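# Refit the band around a carton's corner guard

## Task

Slip the band back so it wraps both the corner guard and the carton, so that at the end the guard sits in its proper spot and the carton rests flat and level.

## Robot and tools

Robot: two arms on opposite sides of the table, left_arm with its base at about (+0.163, +0.463, +0.097) m and right_arm at about (0, -0.454, +0.142) m. The names do not match image sides. Each arm has a parallel gripper; the fingers point along the gripper's +x axis and close along its y axis. The reported end_effector_position lies between the fingers, 3 to 4 cm short of the tips, and only the last 1.5 cm of each inner finger face is flat.

Frames: the scene frame has its origin at the table centre, +z up, and the table top at z = +0.020 m. Reported hand positions, orientations (quat_wxyz), velocities and move paths are in this frame. Offsets you send, however, run along each arm's own Hand target axes.

The shared row format: every motion row holds 14 numbers, each from -1 to 1. The first seven are left_arm's dx, dy, dz, rx, ry, rz, opening; the last seven are the same for right_arm. Both arms always appear, even if one stays put. dx..rz are offsets from that arm's Hand target as it stood when the action or move began, in the Hand target's own axes; 1.0 equals 0.6 m for dx, dy, dz and 180 degrees for the rotation vector rx, ry, rz. Sending six zeros asks an arm to return to (hold) its Hand target. Opening is absolute, not an offset: +1 fully open (0.080 m), -1 fully closed, and empty fingers touch near -0.78. A 0 opening is a real command, so repeat the current opening to leave a gripper unchanged. Closing fully takes about 0.6 s or more.

execute_actions(actions, cameras): actions is a list of actions; each action is a list of up to 15 rows, one per 1/30 s step, and a short action repeats its final row. All rows in one action count from the same start pose, not from each other, while each new action starts from the then-current Hand target, so repeating an offset keeps moving. An empty actions list just reports state and images. cameras picks cam_high, cam_low, cam_left_wrist, cam_right_wrist, ["all"] or [].

move(target, speed, blend, opening_speed, grip_force, blocking, cameras): drives each gripper straight toward target, either one 14-number row or a list of up to 15 rows; every row is an offset from the Hand targets at the move's start, not from the previous row. speed is the top path speed in m/s, 0.002 to 4.3, default 0.25 (turn rate up to twice that in rad/s); one value or one per row. blend in metres rounds corners of a list; 0 stops at each row. opening_speed (0.2 or more, per second on the -1..+1 scale) ramps the fingers. grip_force is the per-pad force cap in newtons, 8 to 34, one value or one per arm, kept until changed. blocking=false returns early while the move continues. Moves cap at 10 s and do not avoid obstacles or the other arm.

wait(seconds 0 to 10) lets time run holding the last commands; stop brakes a running move; zoom_image(camera, region [x0, y0, x1, y1] pixels, at most 504 by 504) enlarges part of a recent image; read_manual gives licence texts; finished_scene(scene) ends the current scene with its number and cannot be reversed.

Results: Hand target is the last commanded pose after clipping; the gripper may rest short of it, and a later command (even zeros) asks for it again. grip_measured reports finger opening on the command scale, with about 2 mm error; a firm squeeze reads slightly narrower than the object. To grip, command about 0.08 below the reading at first contact. Joint positions, Joint torques and External joint torques follow the URDF joint order; external readings rise or fall with outside pushes and include held weight. Wrist depth gives a 7 by 7 grid of distances in mm, "-" meaning no value. The move: line reports done, off_target, moving, held, blocked or fault, and limits=paced (pose clipped) or limits=held (steps withheld). Blocked means something stopped the gripper far from its goal; then all arms hold until the next command. MOTOR HOT, OVER-TEMPERATURE FAULT and OVER-SPEED FAULT lines warn of heating or too-fast joints.

Control notes: each step the commanded orientation is limited to within 32 degrees of the measured one. Friction and weight can leave the gripper low, short or tilted, especially far out; check position and tilt after each motion and correct. Keep paths away from an arm's own base to avoid a posture flip. Faster motion strays more and hits harder.

Avoid: dropping the carton, band or guard, letting anything leave the table, releasing parts while they move, slamming or pressing hard on fixed or heavy things, any contact between the two arms or their cameras, strain on the wrist camera cables, and contact torques reaching the limits (waist 18, shoulder 22.3, elbow 22.2, wrist pitch 5.86, wrist yaw 5.84, wrist roll 5.48 N m), which freeze an arm for 10 s. Long holding or stretched poses heat motors. Loose objects may occasionally be nudged by the scene itself.

Each tool is called after ">>>" as name(argument=value, ...) on one line, values as JSON.

## Session

I'll start by looking at the scene.

>>> execute_actions(actions=[], cameras=["all"])

Scene clock: 0.00 s.
left_arm: end_effector_position=(+0.3237, +0.4065, +0.2006) grip_measured=+1.000 end_effector_quat_wxyz=(+0.741, +0.205, +0.510, -0.385) | right_arm: end_effector_position=(+0.1163, -0.1343, +0.3229) grip_measured=+1.000 end_effector_quat_wxyz=(+0.063, +0.689, +0.047, -0.721)
Joint positions: left_arm=[1.571 0.957 0.671 -1.082 0.367 0.83 0.08] | right_arm=[-0.364 1.879 1.812 -1.544 -0.032 -2.088 0.08]
Joint velocities: within noise
Joint torques (N m): no reading
External joint torques (N m): no reading
Heat: left arm: hottest wrist roll 30 °C (+0.0 °C/min); right arm: hottest wrist pitch 36 °C (+0.0 °C/min).
Wrist depth (mm): cam_left_wrist=[1196 1184 1226 1284 289 297 307 / 1190 1196 1226 1264 281 292 299 / 1119 1202 1244 271 277 286 296 / 1135 1196 1196 264 273 282 292 / 1125 1162 235 261 269 278 287 / 1109 - 230 238 264 93 285 / - - 227 234 262 88 -] | cam_right_wrist=[321 327 327 322 197 196 315 / 341 344 341 335 205 206 338 / 348 359 354 355 216 347 346 / 362 377 372 372 373 369 364 / - 390 392 395 388 380 380 / - 69 407 411 414 - 398 / - - 1575 1536 437 - -]
Hand target: left_arm +0.3235, +0.4065, +0.2004; +0.741, +0.205, +0.511, -0.385 | right_arm +0.1163, -0.1343, +0.3226; +0.063, +0.688, +0.046, -0.721
Tool commands: left_gripper/opening=+1.0 right_gripper/opening=+1.0

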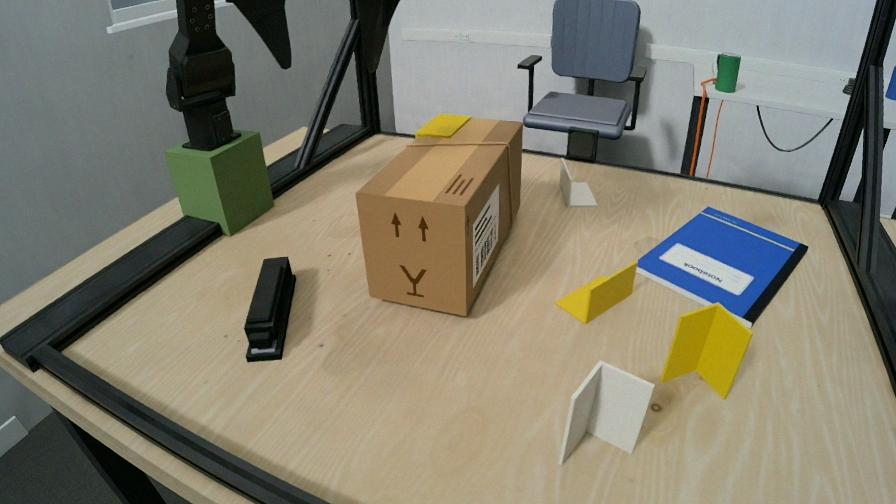

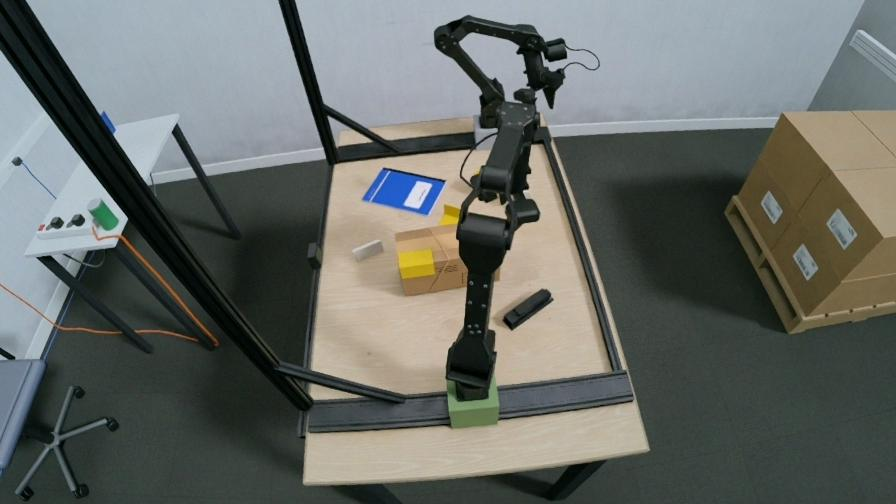

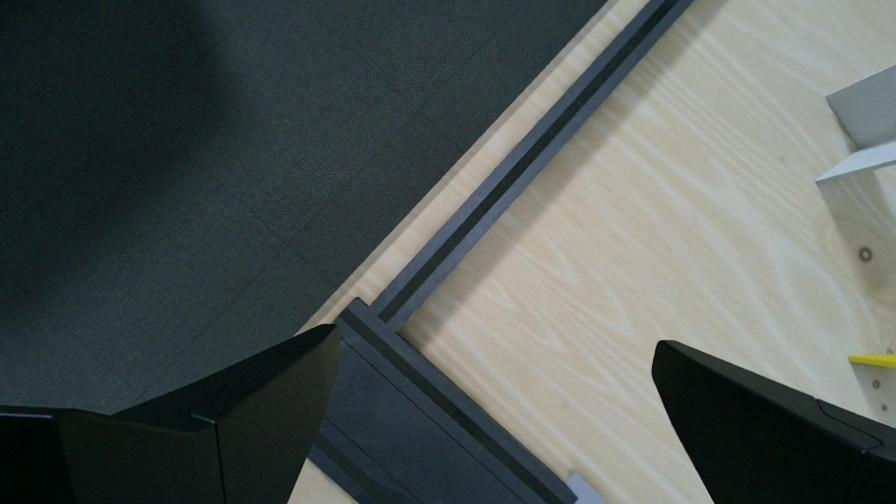

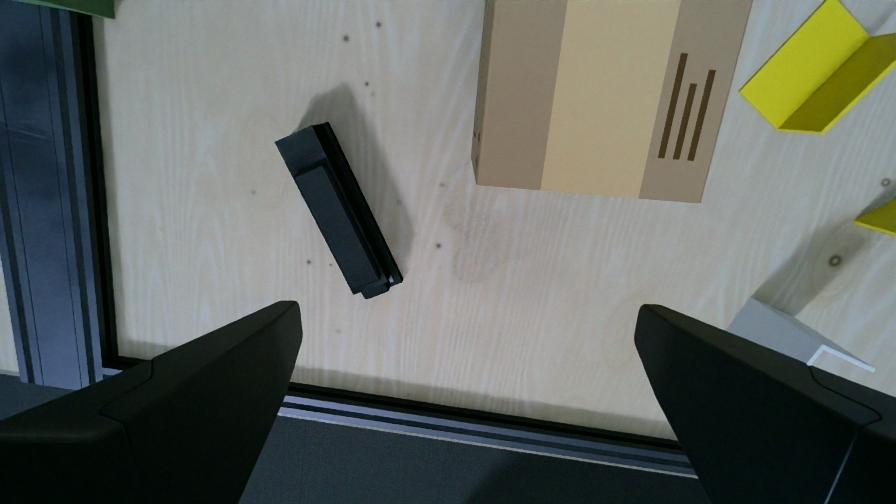

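>>> zoom_image(camera="cam_low", region=[330, 90, 560, 330])

>>> zoom_image(camera="cam_high", region=[340, 150, 560, 330])

Scaled by 2.100.

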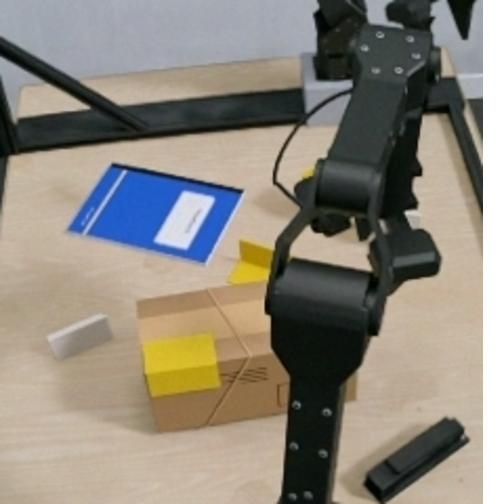

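Scaled by 2.291.

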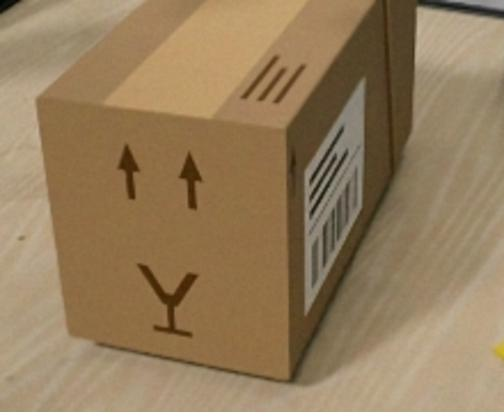

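>>> zoom_image(camera="cam_high", region=[390, 100, 540, 220])

>>> zoom_image(camera="cam_low", region=[380, 210, 510, 310])

Scaled by 3.360.

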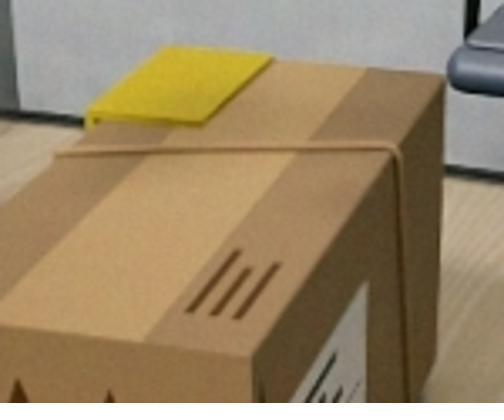

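Scaled by 3.877.

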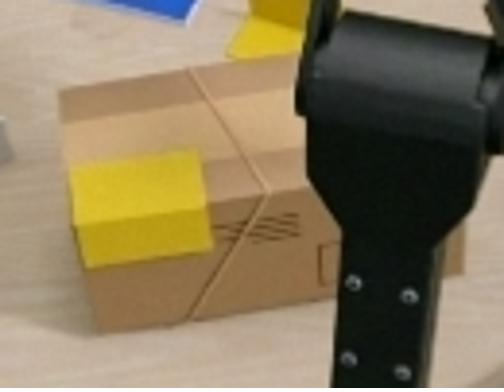

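>>> move(target=[0, 0, 0, 0, 0, 0, 1.0, 0.1383, 0.0763, 0.2503, 0.494, -0.1427, -0.1737, -0.1], speed=0.3, cameras=["all"])

Scene clock: 175.77 s.
left_arm: end_effector_position=(+0.3237, +0.4065, +0.2006) grip_measured=+1.000 end_effector_quat_wxyz=(+0.741, +0.205, +0.510, -0.385) | right_arm: end_effector_position=(-0.0281, -0.2034, +0.2490) grip_measured=-0.097 end_effector_quat_wxyz=(+0.594, -0.344, +0.310, +0.658)
Joint positions: left_arm=[1.571 0.957 0.671 -1.082 0.367 0.83 0.08] | right_arm=[0.118 1.005 0.603 -0.562 0.01 0.014 0.031]
Joint torques (N m): left_arm=[0 -2.04 6.44 0.41 0.3 0] | right_arm=[0.35 -3.59 5.29 1.81 0.11 0.23]
External joint torques (N m): left_arm=[0 -0.32 0.22 -0.25 0.03 -0.01] | right_arm=[0.34 -1.13 -1.3 0.57 0.11 0.22]
Heat: left arm: hottest wrist roll 29 °C (-1.0 °C/min); right arm: hottest wrist pitch 35 °C (+0.0 °C/min).
Wrist depth (mm): cam_left_wrist=[1184 1220 1270 1311 291 298 307 / 1167 1214 1232 1284 280 291 301 / 1135 1196 1214 269 277 286 296 / 1125 1179 1232 265 273 281 292 / 1125 1146 235 262 269 278 286 / 1109 - 231 238 264 93 283 / - - 228 234 261 87 -] | cam_right_wrist=[342 189 187 189 190 191 354 / 326 182 180 181 182 184 338 / 316 171 171 174 175 177 325 / 304 304 235 227 226 221 314 / 294 296 299 299 300 302 303 / 285 - - 287 78 294 294 / - - - 279 - - -]
Hand target: left_arm +0.3235, +0.4065, +0.2004; +0.741, +0.205, +0.511, -0.385 | right_arm -0.0285, -0.2048, +0.2479; +0.595, -0.342, +0.310, +0.658
Off the commanded pose: left_arm 0.000 m, 0 deg | right_arm 0.002 m, 0 deg.
move: done
camera_calibration:
cam_right_wrist: T_world_to_cam=[[0.99338, 0.112488, 0.0232821, 0.0485315], [0.114847, -0.968344, -0.221629, -0.110172], [-0.00238559, 0.222836, -0.974853, 0.359967], [0, 0, 0, 1]] pos_world=[-0.0346985, -0.192358, 0.325367]

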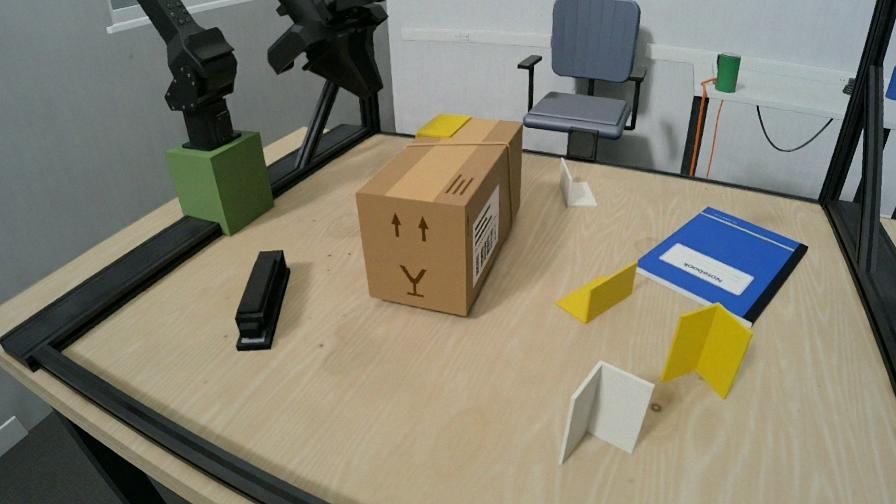

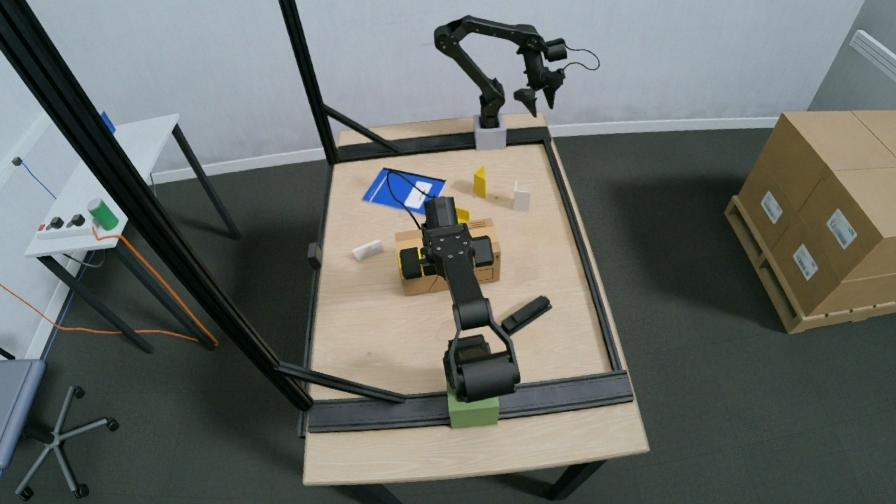

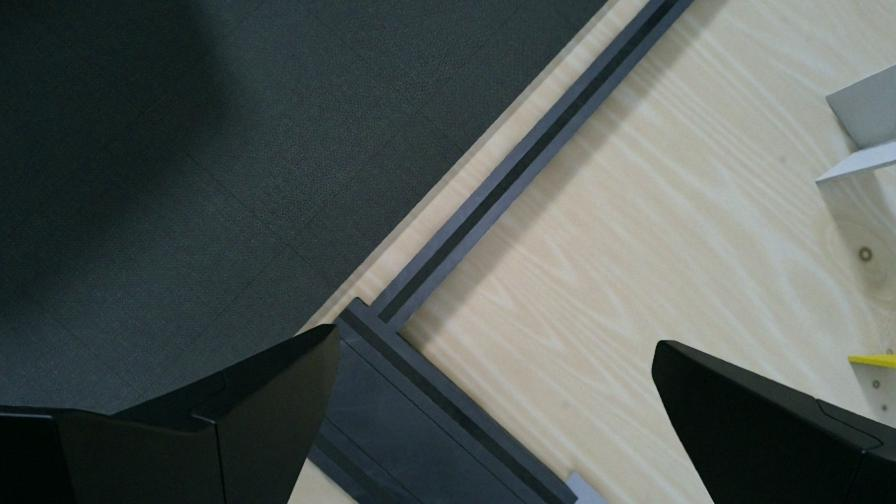

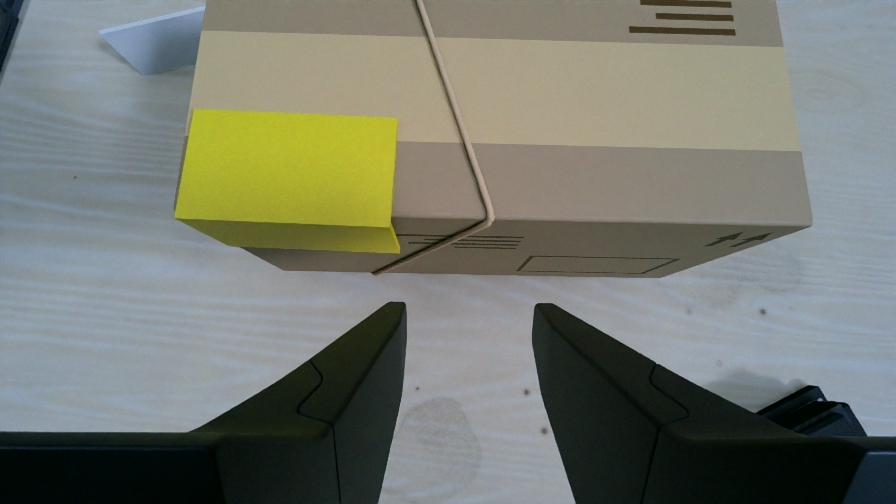

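>>> zoom_image(camera="cam_right_wrist", region=[330, 130, 560, 300])

>>> zoom_image(camera="cam_high", region=[470, 110, 570, 320])

Scaled by 2.191.

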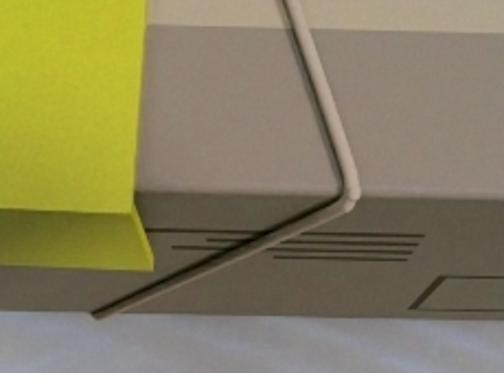

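Scaled by 2.400.

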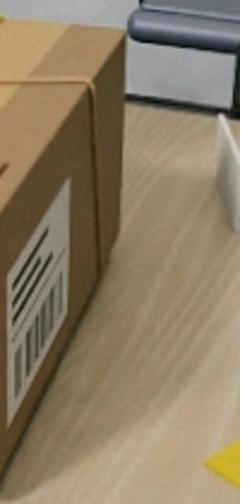

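>>> move(target=[0, 0, 0, 0, 0, 0, 1.0, 0.075, -0.02, -0.003, 0, 0, 0, -0.1], speed=0.15, cameras=["cam_right_wrist"])

Scene clock: 223.43 s.
left_arm: end_effector_position=(+0.3237, +0.4065, +0.2006) grip_measured=+1.000 end_effector_quat_wxyz=(+0.741, +0.205, +0.510, -0.385) | right_arm: end_effector_position=(-0.0196, -0.1779, +0.2138) grip_measured=-0.097 end_effector_quat_wxyz=(+0.598, -0.338, +0.308, +0.658)
Joint positions: left_arm=[1.571 0.957 0.671 -1.082 0.367 0.83 0.08] | right_arm=[0.059 1.171 0.534 -0.314 -0.021 -0.028 0.031]
Joint torques (N m): left_arm=[0.01 -2.09 6.49 0.41 0.28 0.01] | right_arm=[-0.25 -2.76 5.12 1.83 -0.15 -0.18]
External joint torques (N m): left_arm=[0 -0.41 0.27 -0.26 0.02 0] | right_arm=[-0.25 0.54 -1.22 0.56 -0.14 -0.18]
Heat: left arm: hottest wrist roll 29 °C (+0.0 °C/min); right arm: hottest wrist pitch 40 °C (+5.0 °C/min).
Wrist depth (mm): cam_left_wrist=[1202 1208 1251 1311 292 296 307 / 1179 1202 1071 1297 282 292 295 / 1162 1208 1220 270 277 286 296 / 1140 1173 1184 262 273 283 291 / 1130 1156 236 260 269 279 286 / 1099 - 230 237 264 93 282 / - - 228 234 262 88 -] | cam_right_wrist=[299 148 148 149 150 152 308 / 289 142 143 144 145 145 147 / - 134 135 138 139 139 141 / 129 129 132 134 135 135 136 / 261 261 263 263 195 265 268 / 252 255 - 255 78 260 259 / - - - 245 - - -]
Hand target: left_arm +0.3235, +0.4065, +0.2004; +0.741, +0.205, +0.511, -0.385 | right_arm -0.0191, -0.1795, +0.2099; +0.595, -0.342, +0.310, +0.658
Off the commanded pose: left_arm 0.000 m, 0 deg | right_arm 0.004 m, 1 deg.
move: done
camera_calibration:
cam_right_wrist: T_world_to_cam=[[0.994201, 0.105383, 0.0213951, 0.0372112], [0.10746, -0.966333, -0.233779, -0.0914283], [-0.00396161, 0.234722, -0.972054, 0.321533], [0, 0, 0, 1]] pos_world=[-0.0258967, -0.167743, 0.290378]
Images, in order (width x height): cam_right_wrist 896x504.

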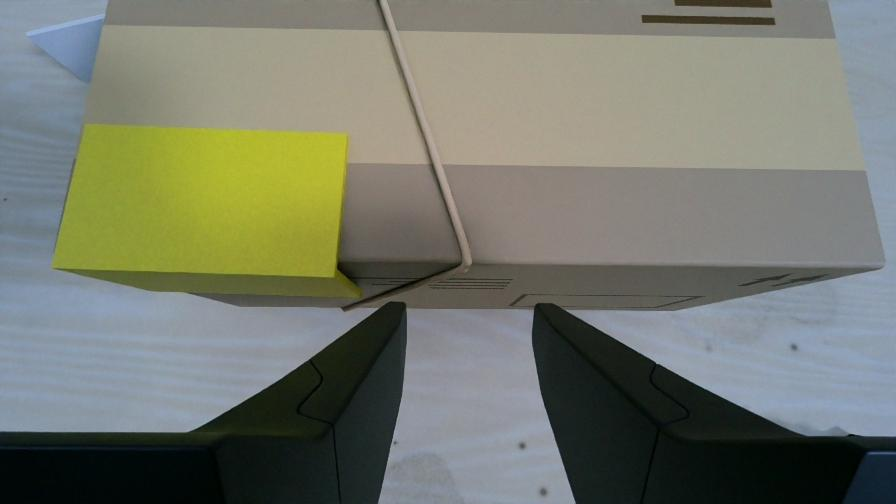

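>>> move(target=[0, 0, 0, 0, 0, 0, 1.0, 0.0367, -0.001, -0.0035, 0, 0, 0, -0.1], speed=0.08, cameras=["cam_right_wrist"])

Scene clock: 233.57 s.
left_arm: end_effector_position=(+0.3237, +0.4065, +0.2006) grip_measured=+1.000 end_effector_quat_wxyz=(+0.741, +0.205, +0.510, -0.385) | right_arm: end_effector_position=(-0.0202, -0.1666, +0.1948) grip_measured=-0.097 end_effector_quat_wxyz=(+0.598, -0.338, +0.308, +0.658)
Joint positions: left_arm=[1.571 0.957 0.671 -1.082 0.367 0.83 0.08] | right_arm=[0.058 1.273 0.51 -0.187 -0.022 -0.028 0.031]
Joint torques (N m): left_arm=[-0.04 -2.06 6.51 0.4 0.28 0] | right_arm=[-0.24 -3.31 4.86 1.8 -0.16 -0.18]
External joint torques (N m): left_arm=[-0.03 -0.37 0.29 -0.28 0.01 0] | right_arm=[-0.27 0.46 -1.2 0.52 -0.13 -0.18]
Heat: left arm: hottest wrist roll 29 °C (+0.0 °C/min); right arm: hottest wrist pitch 40 °C (+5.0 °C/min).
Wrist depth (mm): cam_left_wrist=[1167 1232 1257 1304 292 297 306 / 1184 1196 1251 1264 284 291 303 / 1104 1214 1238 272 279 286 296 / 1017 1167 1208 264 272 283 292 / 1109 1156 253 261 270 277 287 / 1114 - 230 237 264 93 283 / - - 228 233 262 87 -] | cam_right_wrist=[126 126 126 127 128 129 130 / 119 121 122 122 122 123 124 / 113 113 116 117 118 119 120 / 108 109 112 113 113 114 115 / 241 239 121 216 117 243 246 / 234 238 - 237 78 240 240 / - - - 228 - - -]
Hand target: left_arm +0.3235, +0.4065, +0.2004; +0.741, +0.205, +0.511, -0.385 | right_arm -0.0195, -0.1685, +0.1907; +0.595, -0.342, +0.310, +0.658
Off the commanded pose: left_arm 0.000 m, 0 deg | right_arm 0.005 m, 1 deg.
move: done
camera_calibration:
cam_right_wrist: T_world_to_cam=[[0.994233, 0.105102, 0.0213124, 0.0369053], [0.107164, -0.966169, -0.234591, -0.0846805], [-0.00406465, 0.235522, -0.97186, 0.300383], [0, 0, 0, 1]] pos_world=[-0.0263968, -0.156441, 0.271278]
Images, in order (width x height): cam_right_wrist 896x504.

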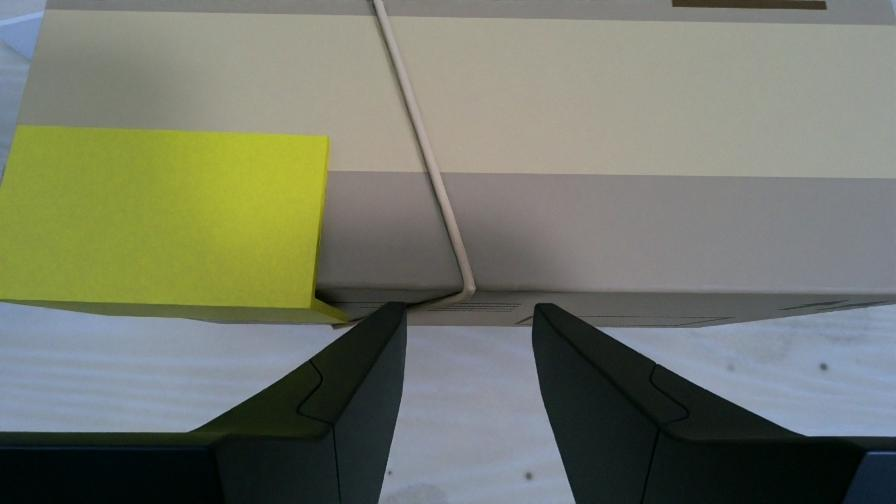

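>>> move(target=[0, 0, 0, 0, 0, 0, 1.0, 0.015, 0.0, 0.0067, 0, 0, 0, -0.1], speed=0.05, cameras=["cam_right_wrist"])

Scene clock: 252.33 s.
left_arm: end_effector_position=(+0.3237, +0.4065, +0.2006) grip_measured=+1.000 end_effector_quat_wxyz=(+0.741, +0.205, +0.510, -0.385) | right_arm: end_effector_position=(-0.0204, -0.1624, +0.1852) grip_measured=-0.097 end_effector_quat_wxyz=(+0.596, -0.342, +0.312, +0.656)
Joint positions: left_arm=[1.571 0.957 0.671 -1.082 0.367 0.83 0.08] | right_arm=[0.058 1.327 0.51 -0.147 -0.022 -0.028 0.031]
Joint torques (N m): left_arm=[0 -2.08 6.46 0.4 0.28 0] | right_arm=[-0.11 -3.45 5.98 1.87 -0.12 -0.14]
External joint torques (N m): left_arm=[-0.01 -0.38 0.25 -0.28 0.01 -0.01] | right_arm=[-0.11 0.58 0.07 0.6 -0.1 -0.14]
Heat: left arm: hottest wrist roll 29 °C (+0.0 °C/min); right arm: hottest wrist pitch 41 °C (+3.0 °C/min).
Wrist depth (mm): cam_left_wrist=[1184 1190 1238 1311 288 296 306 / 1167 1214 1304 1284 280 290 296 / 1156 1196 1238 269 278 286 295 / 1146 1146 1202 264 273 283 293 / 1119 1151 236 261 269 278 287 / 1114 - 231 238 264 93 284 / - - 227 234 261 87 -] | cam_right_wrist=[113 115 114 115 116 116 117 / - 109 111 111 111 112 112 / 102 102 105 107 107 107 109 / - 99 101 103 103 104 102 / 230 121 100 185 101 173 235 / 225 228 - 228 78 232 230 / - - - 220 - - -]
Hand target: left_arm +0.3235, +0.4065, +0.2004; +0.741, +0.205, +0.511, -0.385 | right_arm -0.0204, -0.1601, +0.1856; +0.595, -0.342, +0.311, +0.658
Off the commanded pose: left_arm 0.000 m, 0 deg | right_arm 0.002 m, 0 deg.
move: done
camera_calibration:
cam_right_wrist: T_world_to_cam=[[0.994216, 0.105391, 0.0206916, 0.0370605], [0.107353, -0.969287, -0.221266, -0.0857868], [-0.00326329, 0.222207, -0.974994, 0.288526], [0, 0, 0, 1]] pos_world=[-0.026695, -0.15117, 0.261563]
Images, in order (width x height): cam_right_wrist 896x504.

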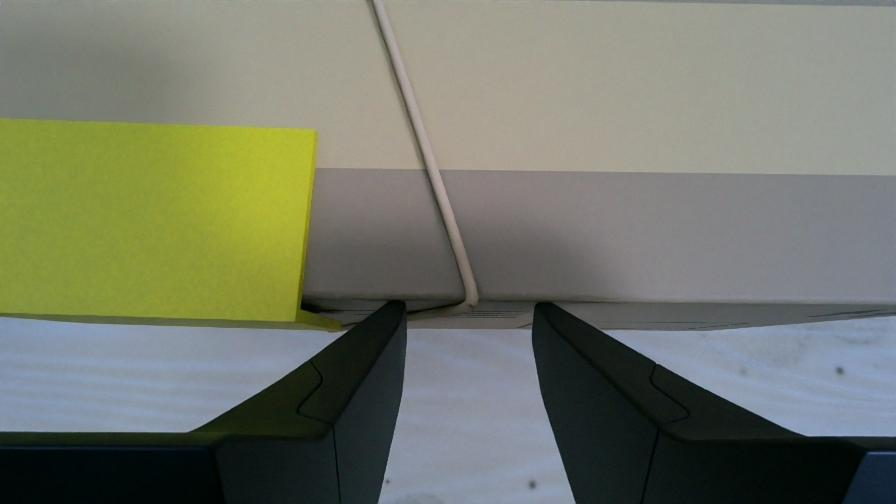

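>>> move(target=[0, 0, 0, 0, 0, 0, 1.0, -0.003, 0.0, 0.009, 0, 0, 0, -0.1], speed=0.05, cameras=["cam_right_wrist"])

Scene clock: 267.07 s.
left_arm: end_effector_position=(+0.3237, +0.4065, +0.2006) grip_measured=+1.000 end_effector_quat_wxyz=(+0.741, +0.205, +0.510, -0.385) | right_arm: end_effector_position=(-0.0205, -0.1617, +0.1862) grip_measured=-0.097 end_effector_quat_wxyz=(+0.594, -0.345, +0.315, +0.655)
Joint positions: left_arm=[1.571 0.957 0.671 -1.082 0.367 0.83 0.08] | right_arm=[0.058 1.331 0.523 -0.165 -0.022 -0.028 0.031]
Joint torques (N m): left_arm=[-0.03 -2.07 6.42 0.4 0.29 0] | right_arm=[-0.07 -3.82 6.95 1.65 -0.1 -0.12]
External joint torques (N m): left_arm=[-0.02 -0.36 0.18 -0.27 0.01 -0.01] | right_arm=[-0.03 0.26 1.03 0.39 -0.1 -0.12]
Heat: left arm: hottest wrist roll 29 °C (+0.0 °C/min); right arm: hottest wrist pitch 41 °C (+2.0 °C/min).
Wrist depth (mm): cam_left_wrist=[1190 1208 1226 1297 289 295 306 / 1190 1202 1244 1290 281 292 298 / 1167 1238 1220 272 278 285 296 / 1140 1173 1190 265 273 282 292 / 1114 1075 236 260 269 279 287 / - - 230 237 264 93 283 / - - 228 233 261 88 -] | cam_right_wrist=[113 114 114 115 116 116 116 / 109 110 110 110 111 111 111 / 103 103 105 107 107 107 108 / - 99 101 103 103 104 103 / 231 122 104 202 101 186 235 / 225 228 - 228 78 231 232 / - - - 220 - - -]
Hand target: left_arm +0.3235, +0.4065, +0.2004; +0.741, +0.205, +0.511, -0.385 | right_arm -0.0207, -0.1567, +0.1902; +0.595, -0.342, +0.310, +0.658
Off the commanded pose: left_arm 0.000 m, 0 deg | right_arm 0.006 m, 1 deg.
move: done
camera_calibration:
cam_right_wrist: T_world_to_cam=[[0.994196, 0.105644, 0.0203549, 0.0371184], [0.107554, -0.971262, -0.212326, -0.0868567], [-0.00266105, 0.213283, -0.976987, 0.288387], [0, 0, 0, 1]] pos_world=[-0.0267938, -0.14979, 0.262552]
Images, in order (width x height): cam_right_wrist 896x504.

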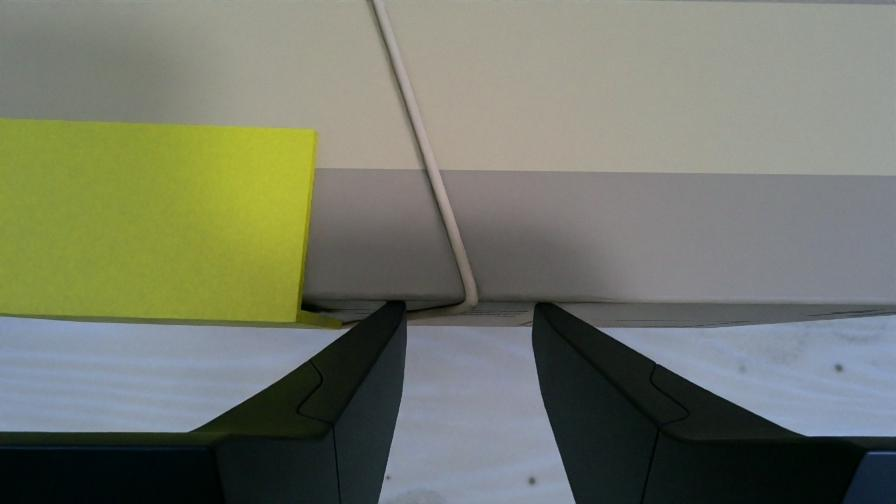

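>>> move(target=[0, 0, 0, 0, 0, 0, 1.0, -0.014, 0.0, 0.002, 0, 0, 0, -0.1], speed=0.05, cameras=["cam_right_wrist"])

Scene clock: 276.13 s.
left_arm: end_effector_position=(+0.3237, +0.4065, +0.2006) grip_measured=+1.000 end_effector_quat_wxyz=(+0.741, +0.205, +0.510, -0.385) | right_arm: end_effector_position=(-0.0204, -0.1634, +0.1924) grip_measured=-0.097 end_effector_quat_wxyz=(+0.593, -0.347, +0.316, +0.654)
Joint positions: left_arm=[1.571 0.957 0.671 -1.082 0.367 0.83 0.08] | right_arm=[0.058 1.308 0.538 -0.207 -0.022 -0.028 0.031]
Joint torques (N m): left_arm=[-0.02 -2.05 6.45 0.41 0.29 0] | right_arm=[-0.12 -5.4 6.43 1.26 -0.12 -0.14]
External joint torques (N m): left_arm=[-0.01 -0.32 0.23 -0.26 0.02 0] | right_arm=[-0.11 -1.43 0.45 0.02 -0.11 -0.14]
Heat: left arm: hottest wrist roll 29 °C (+0.0 °C/min); right arm: hottest wrist pitch 41 °C (+2.0 °C/min).
Wrist depth (mm): cam_left_wrist=[1202 1220 1270 1297 288 297 308 / 1167 1208 1244 1355 280 291 302 / 1151 1167 1220 267 277 286 295 / 1208 1167 1264 266 273 282 293 / 1075 1167 235 262 269 278 286 / - - 231 237 264 93 284 / - - 228 234 261 87 -] | cam_right_wrist=[120 120 121 122 123 123 124 / 117 116 117 117 118 119 119 / 109 110 112 113 114 114 116 / 105 106 108 109 110 111 111 / 236 238 107 239 108 213 245 / 232 236 - 234 78 237 237 / - - - 227 - - -]
Hand target: left_arm +0.3235, +0.4065, +0.2004; +0.741, +0.205, +0.511, -0.385 | right_arm -0.0203, -0.1606, +0.1977; +0.595, -0.342, +0.311, +0.658
Off the commanded pose: left_arm 0.000 m, 0 deg | right_arm 0.006 m, 1 deg.
move: done
camera_calibration:
cam_right_wrist: T_world_to_cam=[[0.994197, 0.105671, 0.0201456, 0.0371141], [0.107546, -0.972069, -0.208606, -0.0881599], [-0.0024607, 0.209562, -0.977792, 0.294323], [0, 0, 0, 1]] pos_world=[-0.0266933, -0.151298, 0.268648]
Images, in order (width x height): cam_right_wrist 896x504.

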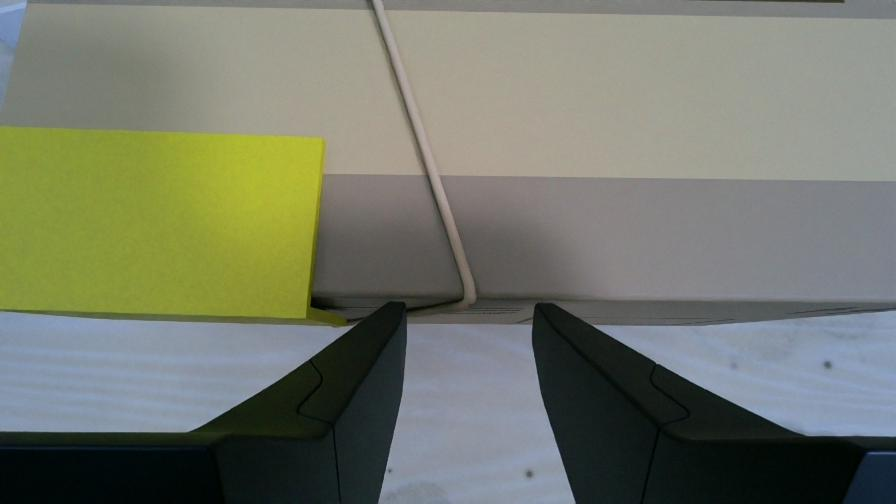

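>>> move(target=[0, 0, 0, 0, 0, 0, 1.0, 0.0, 0.001, 0.0075, 0, 0, 0, -0.1], speed=0.05, cameras=["cam_right_wrist"])

Scene clock: 282.37 s.
left_arm: end_effector_position=(+0.3237, +0.4065, +0.2006) grip_measured=+1.000 end_effector_quat_wxyz=(+0.741, +0.205, +0.510, -0.385) | right_arm: end_effector_position=(-0.0206, -0.1592, +0.1978) grip_measured=-0.097 end_effector_quat_wxyz=(+0.595, -0.343, +0.313, +0.656)
Joint positions: left_arm=[1.571 0.957 0.671 -1.082 0.367 0.83 0.08] | right_arm=[0.058 1.308 0.556 -0.215 -0.022 -0.028 0.031]
Joint torques (N m): left_arm=[-0.02 -2.09 6.49 0.42 0.29 -0.01] | right_arm=[0.17 -4.25 6.51 1.3 -0.04 -0.05]
External joint torques (N m): left_arm=[-0.02 -0.39 0.31 -0.24 0.02 -0.02] | right_arm=[0.18 -0.23 0.47 0.05 -0.03 -0.05]
Heat: left arm: hottest wrist roll 29 °C (+0.0 °C/min); right arm: hottest wrist pitch 40 °C (+0.0 °C/min).
Wrist depth (mm): cam_left_wrist=[1146 1214 1264 1284 1318 297 307 / 1162 1202 1232 1284 282 291 298 / 1151 1202 1202 269 277 287 296 / 1130 1196 1167 262 274 282 291 / 1130 1156 236 260 269 278 286 / 1099 - 231 237 264 93 283 / - - 228 234 262 88 -] | cam_right_wrist=[127 128 128 128 130 131 131 / 121 122 123 124 124 125 126 / 115 115 119 119 120 121 121 / 111 112 113 115 116 116 116 / 241 109 109 131 112 122 120 / 237 241 - 239 78 244 242 / - - - 232 - - -]
Hand target: left_arm +0.3235, +0.4065, +0.2004; +0.741, +0.205, +0.511, -0.385 | right_arm -0.0213, -0.1569, +0.2003; +0.595, -0.342, +0.310, +0.658
Off the commanded pose: left_arm 0.000 m, 0 deg | right_arm 0.003 m, 0 deg.
move: done
camera_calibration:
cam_right_wrist: T_world_to_cam=[[0.994206, 0.105499, 0.0206253, 0.0366849], [0.107452, -0.969873, -0.218634, -0.0805906], [-0.00306161, 0.219583, -0.975589, 0.299856], [0, 0, 0, 1]] pos_world=[-0.0268946, -0.147876, 0.27416]
Images, in order (width x height): cam_right_wrist 896x504.

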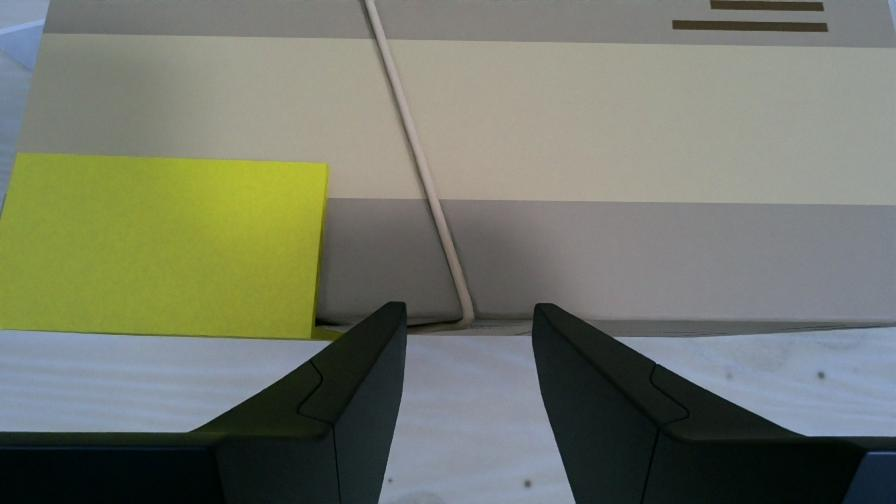

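>>> move(target=[0, 0, 0, 0, 0, 0, 1.0, 0.013, -0.001, -0.003, 0, 0, 0, -0.1], speed=0.05, cameras=["cam_right_wrist"])

Scene clock: 293.53 s.
left_arm: end_effector_position=(+0.3237, +0.4065, +0.2006) grip_measured=+1.000 end_effector_quat_wxyz=(+0.741, +0.205, +0.510, -0.385) | right_arm: end_effector_position=(-0.0209, -0.1538, +0.1950) grip_measured=-0.097 end_effector_quat_wxyz=(+0.597, -0.340, +0.310, +0.658)
Joint positions: left_arm=[1.571 0.957 0.671 -1.082 0.367 0.83 0.08] | right_arm=[0.058 1.334 0.556 -0.178 -0.022 -0.028 0.031]
Joint torques (N m): left_arm=[-0.05 -2.1 6.46 0.4 0.3 -0.01] | right_arm=[-0.02 -3.75 5.44 1.82 -0.1 -0.11]
External joint torques (N m): left_arm=[-0.05 -0.39 0.25 -0.27 0.03 -0.01] | right_arm=[-0.02 0.4 -0.51 0.56 -0.08 -0.11]
Heat: left arm: hottest wrist roll 29 °C (+0.0 °C/min); right arm: hottest wrist pitch 39 °C (-1.0 °C/min).
Wrist depth (mm): cam_left_wrist=[1167 1214 1232 1297 292 298 308 / 1190 1208 1238 1284 281 291 296 / 1238 1167 1226 272 277 286 296 / 1190 1167 1220 265 273 282 292 / 1114 1130 236 262 269 278 287 / 1114 - 230 237 264 93 283 / - - 228 234 262 88 -] | cam_right_wrist=[125 125 126 126 127 128 130 / - 121 121 121 121 123 124 / 112 113 117 117 118 118 119 / 108 109 111 112 113 114 114 / 105 105 106 109 109 110 112 / 234 237 - 236 78 240 239 / - - - 229 - - -]
Hand target: left_arm +0.3235, +0.4065, +0.2004; +0.741, +0.205, +0.511, -0.385 | right_arm -0.0210, -0.1539, +0.1929; +0.595, -0.342, +0.310, +0.658
Off the commanded pose: left_arm 0.000 m, 0 deg | right_arm 0.002 m, 0 deg.
move: done
camera_calibration:
cam_right_wrist: T_world_to_cam=[[0.994224, 0.105225, 0.0211153, 0.0363888], [0.10726, -0.967507, -0.228967, -0.0735976], [-0.00366369, 0.229909, -0.973205, 0.297154], [0, 0, 0, 1]] pos_world=[-0.0271959, -0.143354, 0.271572]
Images, in order (width x height): cam_right_wrist 896x504.

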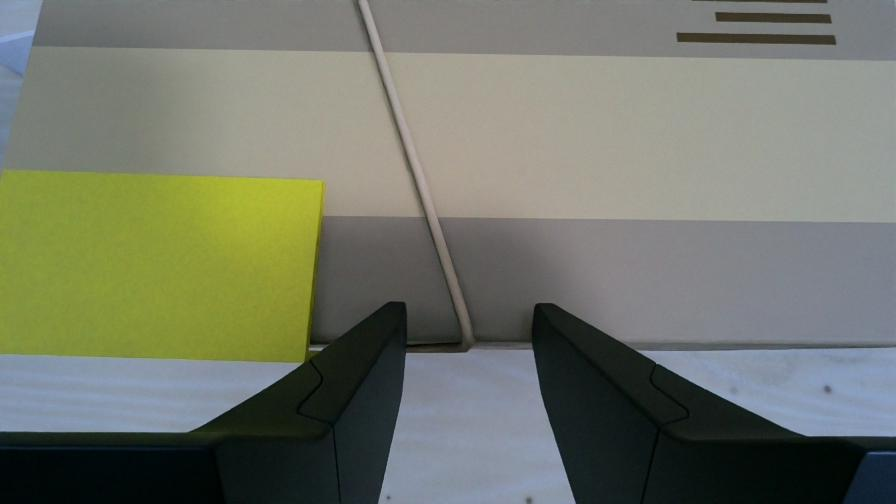

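>>> move(target=[0, 0, 0, 0, 0, 0, 1.0, 0.002, -0.001, -0.0138, 0, 0, 0, -0.1], speed=0.05, cameras=["cam_right_wrist"])

Scene clock: 307.83 s.
left_arm: end_effector_position=(+0.3237, +0.4065, +0.2006) grip_measured=+1.000 end_effector_quat_wxyz=(+0.741, +0.205, +0.510, -0.385) | right_arm: end_effector_position=(-0.0208, -0.1549, +0.1928) grip_measured=-0.097 end_effector_quat_wxyz=(+0.598, -0.336, +0.306, +0.660)
Joint positions: left_arm=[1.571 0.957 0.671 -1.082 0.367 0.83 0.08] | right_arm=[0.057 1.331 0.536 -0.15 -0.023 -0.029 0.031]
Joint torques (N m): left_arm=[-0.04 -2.07 6.45 0.41 0.29 0] | right_arm=[-0.27 -4.39 3.95 1.44 -0.14 -0.18]
External joint torques (N m): left_arm=[-0.04 -0.39 0.26 -0.26 0.03 -0.01] | right_arm=[-0.27 -0.3 -1.96 0.17 -0.12 -0.18]
Heat: left arm: hottest wrist roll 29 °C (+0.0 °C/min); right arm: hottest wrist pitch 39 °C (-2.0 °C/min).
Wrist depth (mm): cam_left_wrist=[1244 1232 1284 1297 287 296 308 / 1208 1184 1214 1264 280 292 298 / 1140 1190 1220 273 277 286 297 / 1130 1179 1202 266 273 282 292 / 1125 1146 236 261 269 279 288 / - - 231 237 264 93 285 / - - 228 234 261 88 -] | cam_right_wrist=[125 125 125 127 127 128 129 / - 120 121 121 121 123 123 / 112 112 117 116 117 117 119 / 107 108 111 112 112 113 113 / 104 104 105 109 107 110 110 / 232 236 - 235 78 240 239 / - - - 226 - - -]
Hand target: left_arm +0.3235, +0.4065, +0.2004; +0.741, +0.205, +0.511, -0.385 | right_arm -0.0198, -0.1599, +0.1872; +0.595, -0.342, +0.310, +0.658
Off the commanded pose: left_arm 0.000 m, 0 deg | right_arm 0.008 m, 1 deg.
move: done
camera_calibration:
cam_right_wrist: T_world_to_cam=[[0.994195, 0.10549, 0.0211647, 0.036461], [0.107478, -0.96466, -0.240581, -0.0723846], [-0.00496218, 0.241459, -0.970398, 0.296343], [0, 0, 0, 1]] pos_world=[-0.0269991, -0.145228, 0.269385]
Images, in order (width x height): cam_right_wrist 896x504.

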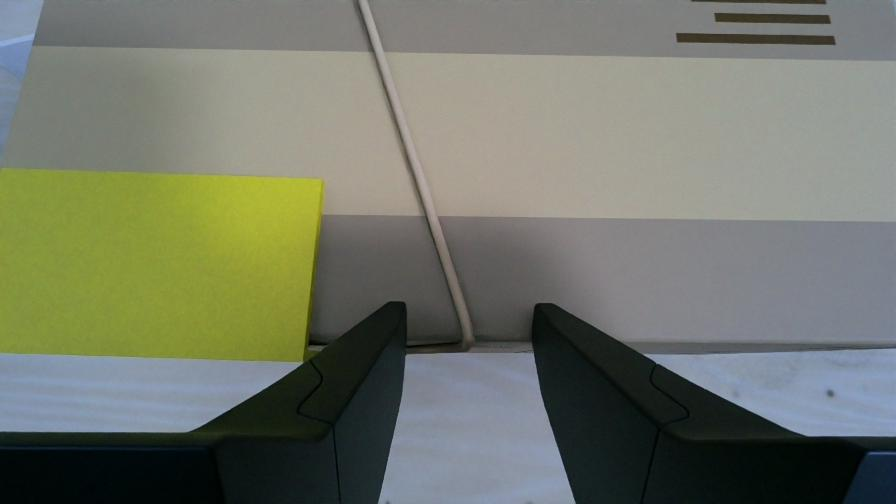

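>>> move(target=[[0, 0, 0, 0, 0, 0, 1.0, -0.0477, 0.0013, -0.0027, 0, 0, 0, -0.1], [0, 0, 0, 0, 0, 0, 1.0, -0.006, 0.0013, -0.0027, 0, 0, 0, -0.1]], speed=0.08, cameras=["cam_right_wrist"])

Scene clock: 325.50 s.
left_arm: end_effector_position=(+0.3237, +0.4065, +0.2006) grip_measured=+1.000 end_effector_quat_wxyz=(+0.741, +0.205, +0.510, -0.385) | right_arm: end_effector_position=(-0.0203, -0.1616, +0.1932) grip_measured=-0.097 end_effector_quat_wxyz=(+0.598, -0.338, +0.308, +0.659)
Joint positions: left_arm=[1.571 0.957 0.671 -1.082 0.367 0.83 0.08] | right_arm=[0.057 1.301 0.522 -0.171 -0.023 -0.029 0.031]
Joint torques (N m): left_arm=[0.02 -2.13 6.41 0.41 0.29 -0.01] | right_arm=[0.01 -3.61 4.88 1.89 -0.08 -0.1]
External joint torques (N m): left_arm=[0.03 -0.44 0.22 -0.25 0.02 -0.02] | right_arm=[0.01 0.33 -1.13 0.61 -0.06 -0.1]
Heat: left arm: hottest wrist roll 29 °C (+0.0 °C/min); right arm: hottest wrist pitch 39 °C (-2.0 °C/min).
Wrist depth (mm): cam_left_wrist=[1202 - 1257 1297 290 296 308 / 1162 1196 1238 1284 282 291 299 / 1167 1156 1220 265 278 287 295 / 1151 1173 1173 263 272 283 293 / 1104 1125 236 260 269 279 288 / - - 230 238 265 93 284 / - - 228 234 262 87 -] | cam_right_wrist=[124 124 124 126 127 127 128 / - 119 120 120 120 121 122 / 111 111 114 116 116 116 118 / 107 107 110 111 111 112 113 / 237 105 105 151 109 145 243 / 232 237 - 236 78 239 237 / - - - 228 - - -]
Hand target: left_arm +0.3235, +0.4065, +0.2004; +0.741, +0.205, +0.511, -0.385 | right_arm -0.0202, -0.1634, +0.1892; +0.595, -0.342, +0.310, +0.658
Off the commanded pose: left_arm 0.000 m, 0 deg | right_arm 0.004 m, 1 deg.
move: done
camera_calibration:
cam_right_wrist: T_world_to_cam=[[0.994188, 0.105578, 0.0210798, 0.0366457], [0.107573, -0.966215, -0.234217, -0.080288], [-0.00436042, 0.235123, -0.971956, 0.297704], [0, 0, 0, 1]] pos_world=[-0.0264978, -0.151441, 0.269777]
Images, in order (width x height): cam_right_wrist 896x504.

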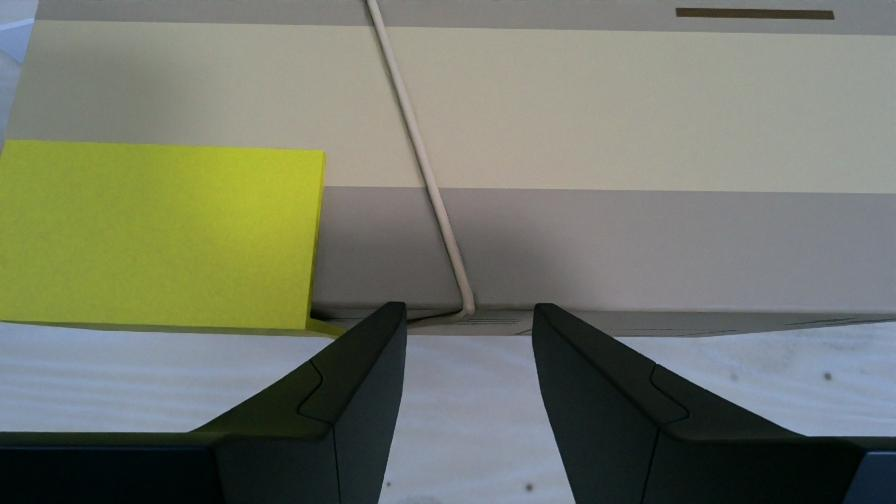

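>>> move(target=[0, 0, 0, 0, 0, 0, 1.0, 0.0100, 0.0, 0.0, 0, 0, 0, -0.1], speed=0.05, cameras=["cam_right_wrist"])

Scene clock: 330.97 s.
left_arm: end_effector_position=(+0.3237, +0.4065, +0.2006) grip_measured=+1.000 end_effector_quat_wxyz=(+0.741, +0.205, +0.510, -0.385) | right_arm: end_effector_position=(-0.0205, -0.1587, +0.1899) grip_measured=-0.097 end_effector_quat_wxyz=(+0.598, -0.337, +0.307, +0.659)
Joint positions: left_arm=[1.571 0.957 0.671 -1.082 0.367 0.83 0.08] | right_arm=[0.057 1.323 0.52 -0.145 -0.023 -0.029 0.031]
Joint torques (N m): left_arm=[-0.02 -2.08 6.4 0.4 0.3 0.01] | right_arm=[0.06 -2.5 4.91 2.26 -0.06 -0.08]
External joint torques (N m): left_arm=[-0.02 -0.37 0.17 -0.27 0.02 0] | right_arm=[0.07 1.49 -0.99 0.99 -0.04 -0.08]
Heat: left arm: hottest wrist roll 29 °C (+0.0 °C/min); right arm: hottest wrist pitch 39 °C (-2.0 °C/min).
Wrist depth (mm): cam_left_wrist=[1179 1284 1290 1290 289 297 307 / 1162 1202 1232 1297 282 292 300 / 1146 1173 1130 273 276 286 296 / 1140 1162 1184 265 274 283 292 / 1135 - 235 262 268 277 288 / 1094 - 231 237 263 93 284 / - - 228 233 261 88 -] | cam_right_wrist=[120 121 122 123 123 124 125 / 117 116 117 117 118 118 119 / 108 109 111 113 114 113 115 / 104 104 106 108 109 109 110 / 120 101 102 115 99 172 107 / 229 231 - 233 78 237 237 / - - - 224 - - -]
Hand target: left_arm +0.3235, +0.4065, +0.2004; +0.741, +0.205, +0.511, -0.385 | right_arm -0.0206, -0.1599, +0.1843; +0.595, -0.342, +0.310, +0.658
Off the commanded pose: left_arm 0.000 m, 0 deg | right_arm 0.006 m, 1 deg.
move: done
camera_calibration:
cam_right_wrist: T_world_to_cam=[[0.994188, 0.105548, 0.0212223, 0.0365864], [0.107568, -0.965676, -0.23643, -0.0777556], [-0.00446084, 0.237338, -0.971417, 0.294045], [0, 0, 0, 1]] pos_world=[-0.026698, -0.148737, 0.26648]
Images, in order (width x height): cam_right_wrist 896x504.

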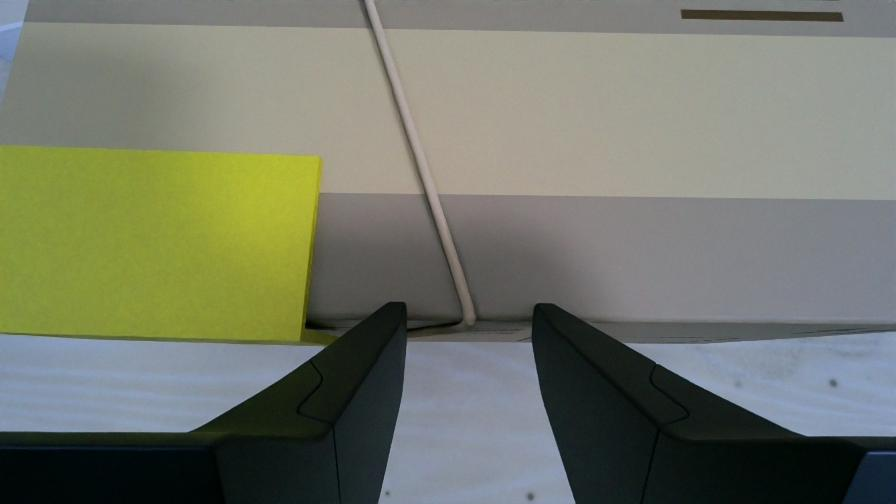

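>>> move(target=[0, 0, 0, 0, 0, 0, 1.0, 0.0, 0.0, 0.0, 0, 0, 0, -1.0], speed=0.05, opening_speed=0.6, cameras=["cam_right_wrist", "cam_high"])

Scene clock: 338.13 s.
left_arm: end_effector_position=(+0.3237, +0.4065, +0.2006) grip_measured=+1.000 end_effector_quat_wxyz=(+0.741, +0.205, +0.510, -0.385) | right_arm: end_effector_position=(-0.0205, -0.1578, +0.1905) grip_measured=-0.759 end_effector_quat_wxyz=(+0.599, -0.336, +0.306, +0.660)
Joint positions: left_arm=[1.571 0.957 0.671 -1.082 0.367 0.83 0.08] | right_arm=[0.057 1.323 0.519 -0.139 -0.023 -0.029 0.001]
Joint torques (N m): left_arm=[0.01 -2.1 6.46 0.43 0.28 -0.02] | right_arm=[0.06 -2.52 4.85 1.85 -0.06 -0.08]
External joint torques (N m): left_arm=[0.01 -0.37 0.21 -0.25 0.01 -0.02] | right_arm=[0.05 1.52 -1.11 0.56 -0.04 -0.08]
Heat: left arm: hottest wrist roll 29 °C (+0.0 °C/min); right arm: hottest wrist pitch 40 °C (-1.0 °C/min).
Wrist depth (mm): cam_left_wrist=[1140 1208 1264 1297 293 296 308 / - 1214 1251 1284 281 290 296 / 1146 1130 - 271 277 287 296 / 1140 1162 1179 265 273 282 292 / 1114 1104 236 260 270 278 287 / 1099 - 231 237 264 93 285 / - - 227 233 262 87 -] | cam_right_wrist=[123 123 124 125 126 126 127 / - 119 119 118 119 120 121 / 110 110 113 114 115 114 117 / 105 106 108 110 110 111 111 / 103 102 106 106 107 134 109 / 230 232 - - 236 235 236 / - - - - - - -]
Hand target: left_arm +0.3235, +0.4065, +0.2004; +0.741, +0.205, +0.511, -0.385 | right_arm -0.0206, -0.1600, +0.1842; +0.595, -0.342, +0.310, +0.658
Off the commanded pose: left_arm 0.000 m, 0 deg | right_arm 0.007 m, 1 deg.
move: done
camera_calibration:
cam_right_wrist: T_world_to_cam=[[0.994196, 0.105434, 0.0214231, 0.0364478], [0.107478, -0.964294, -0.242043, -0.0753916], [-0.00486132, 0.242941, -0.970029, 0.295059], [0, 0, 0, 1]] pos_world=[-0.0266989, -0.148224, 0.267187]
Images, in order (width x height): cam_high 896x504, cam_right_wrist 896x504.

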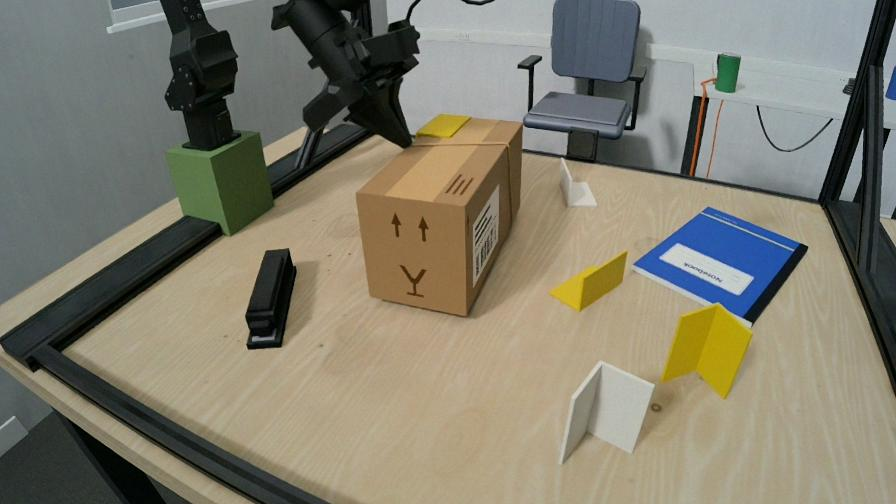

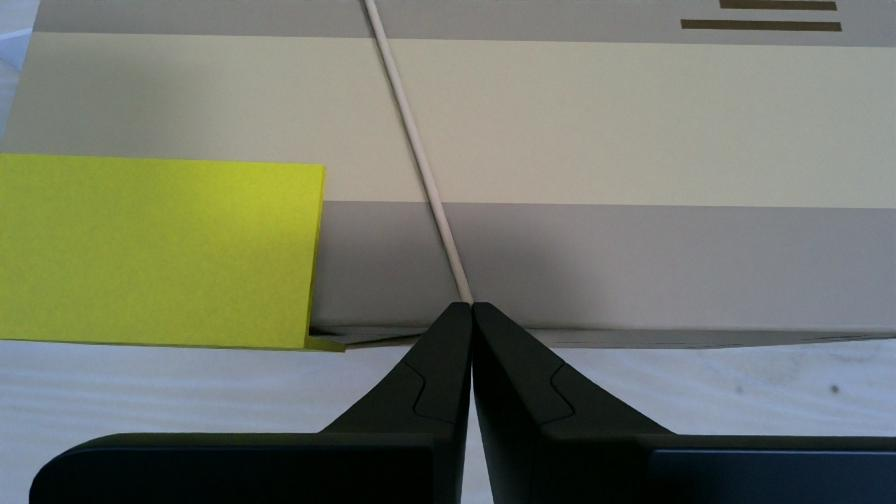

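>>> zoom_image(camera="cam_right_wrist", region=[420, 260, 530, 370])

Scaled by 4.582.

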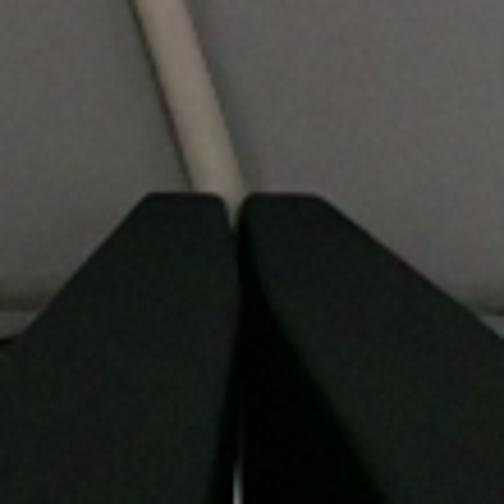

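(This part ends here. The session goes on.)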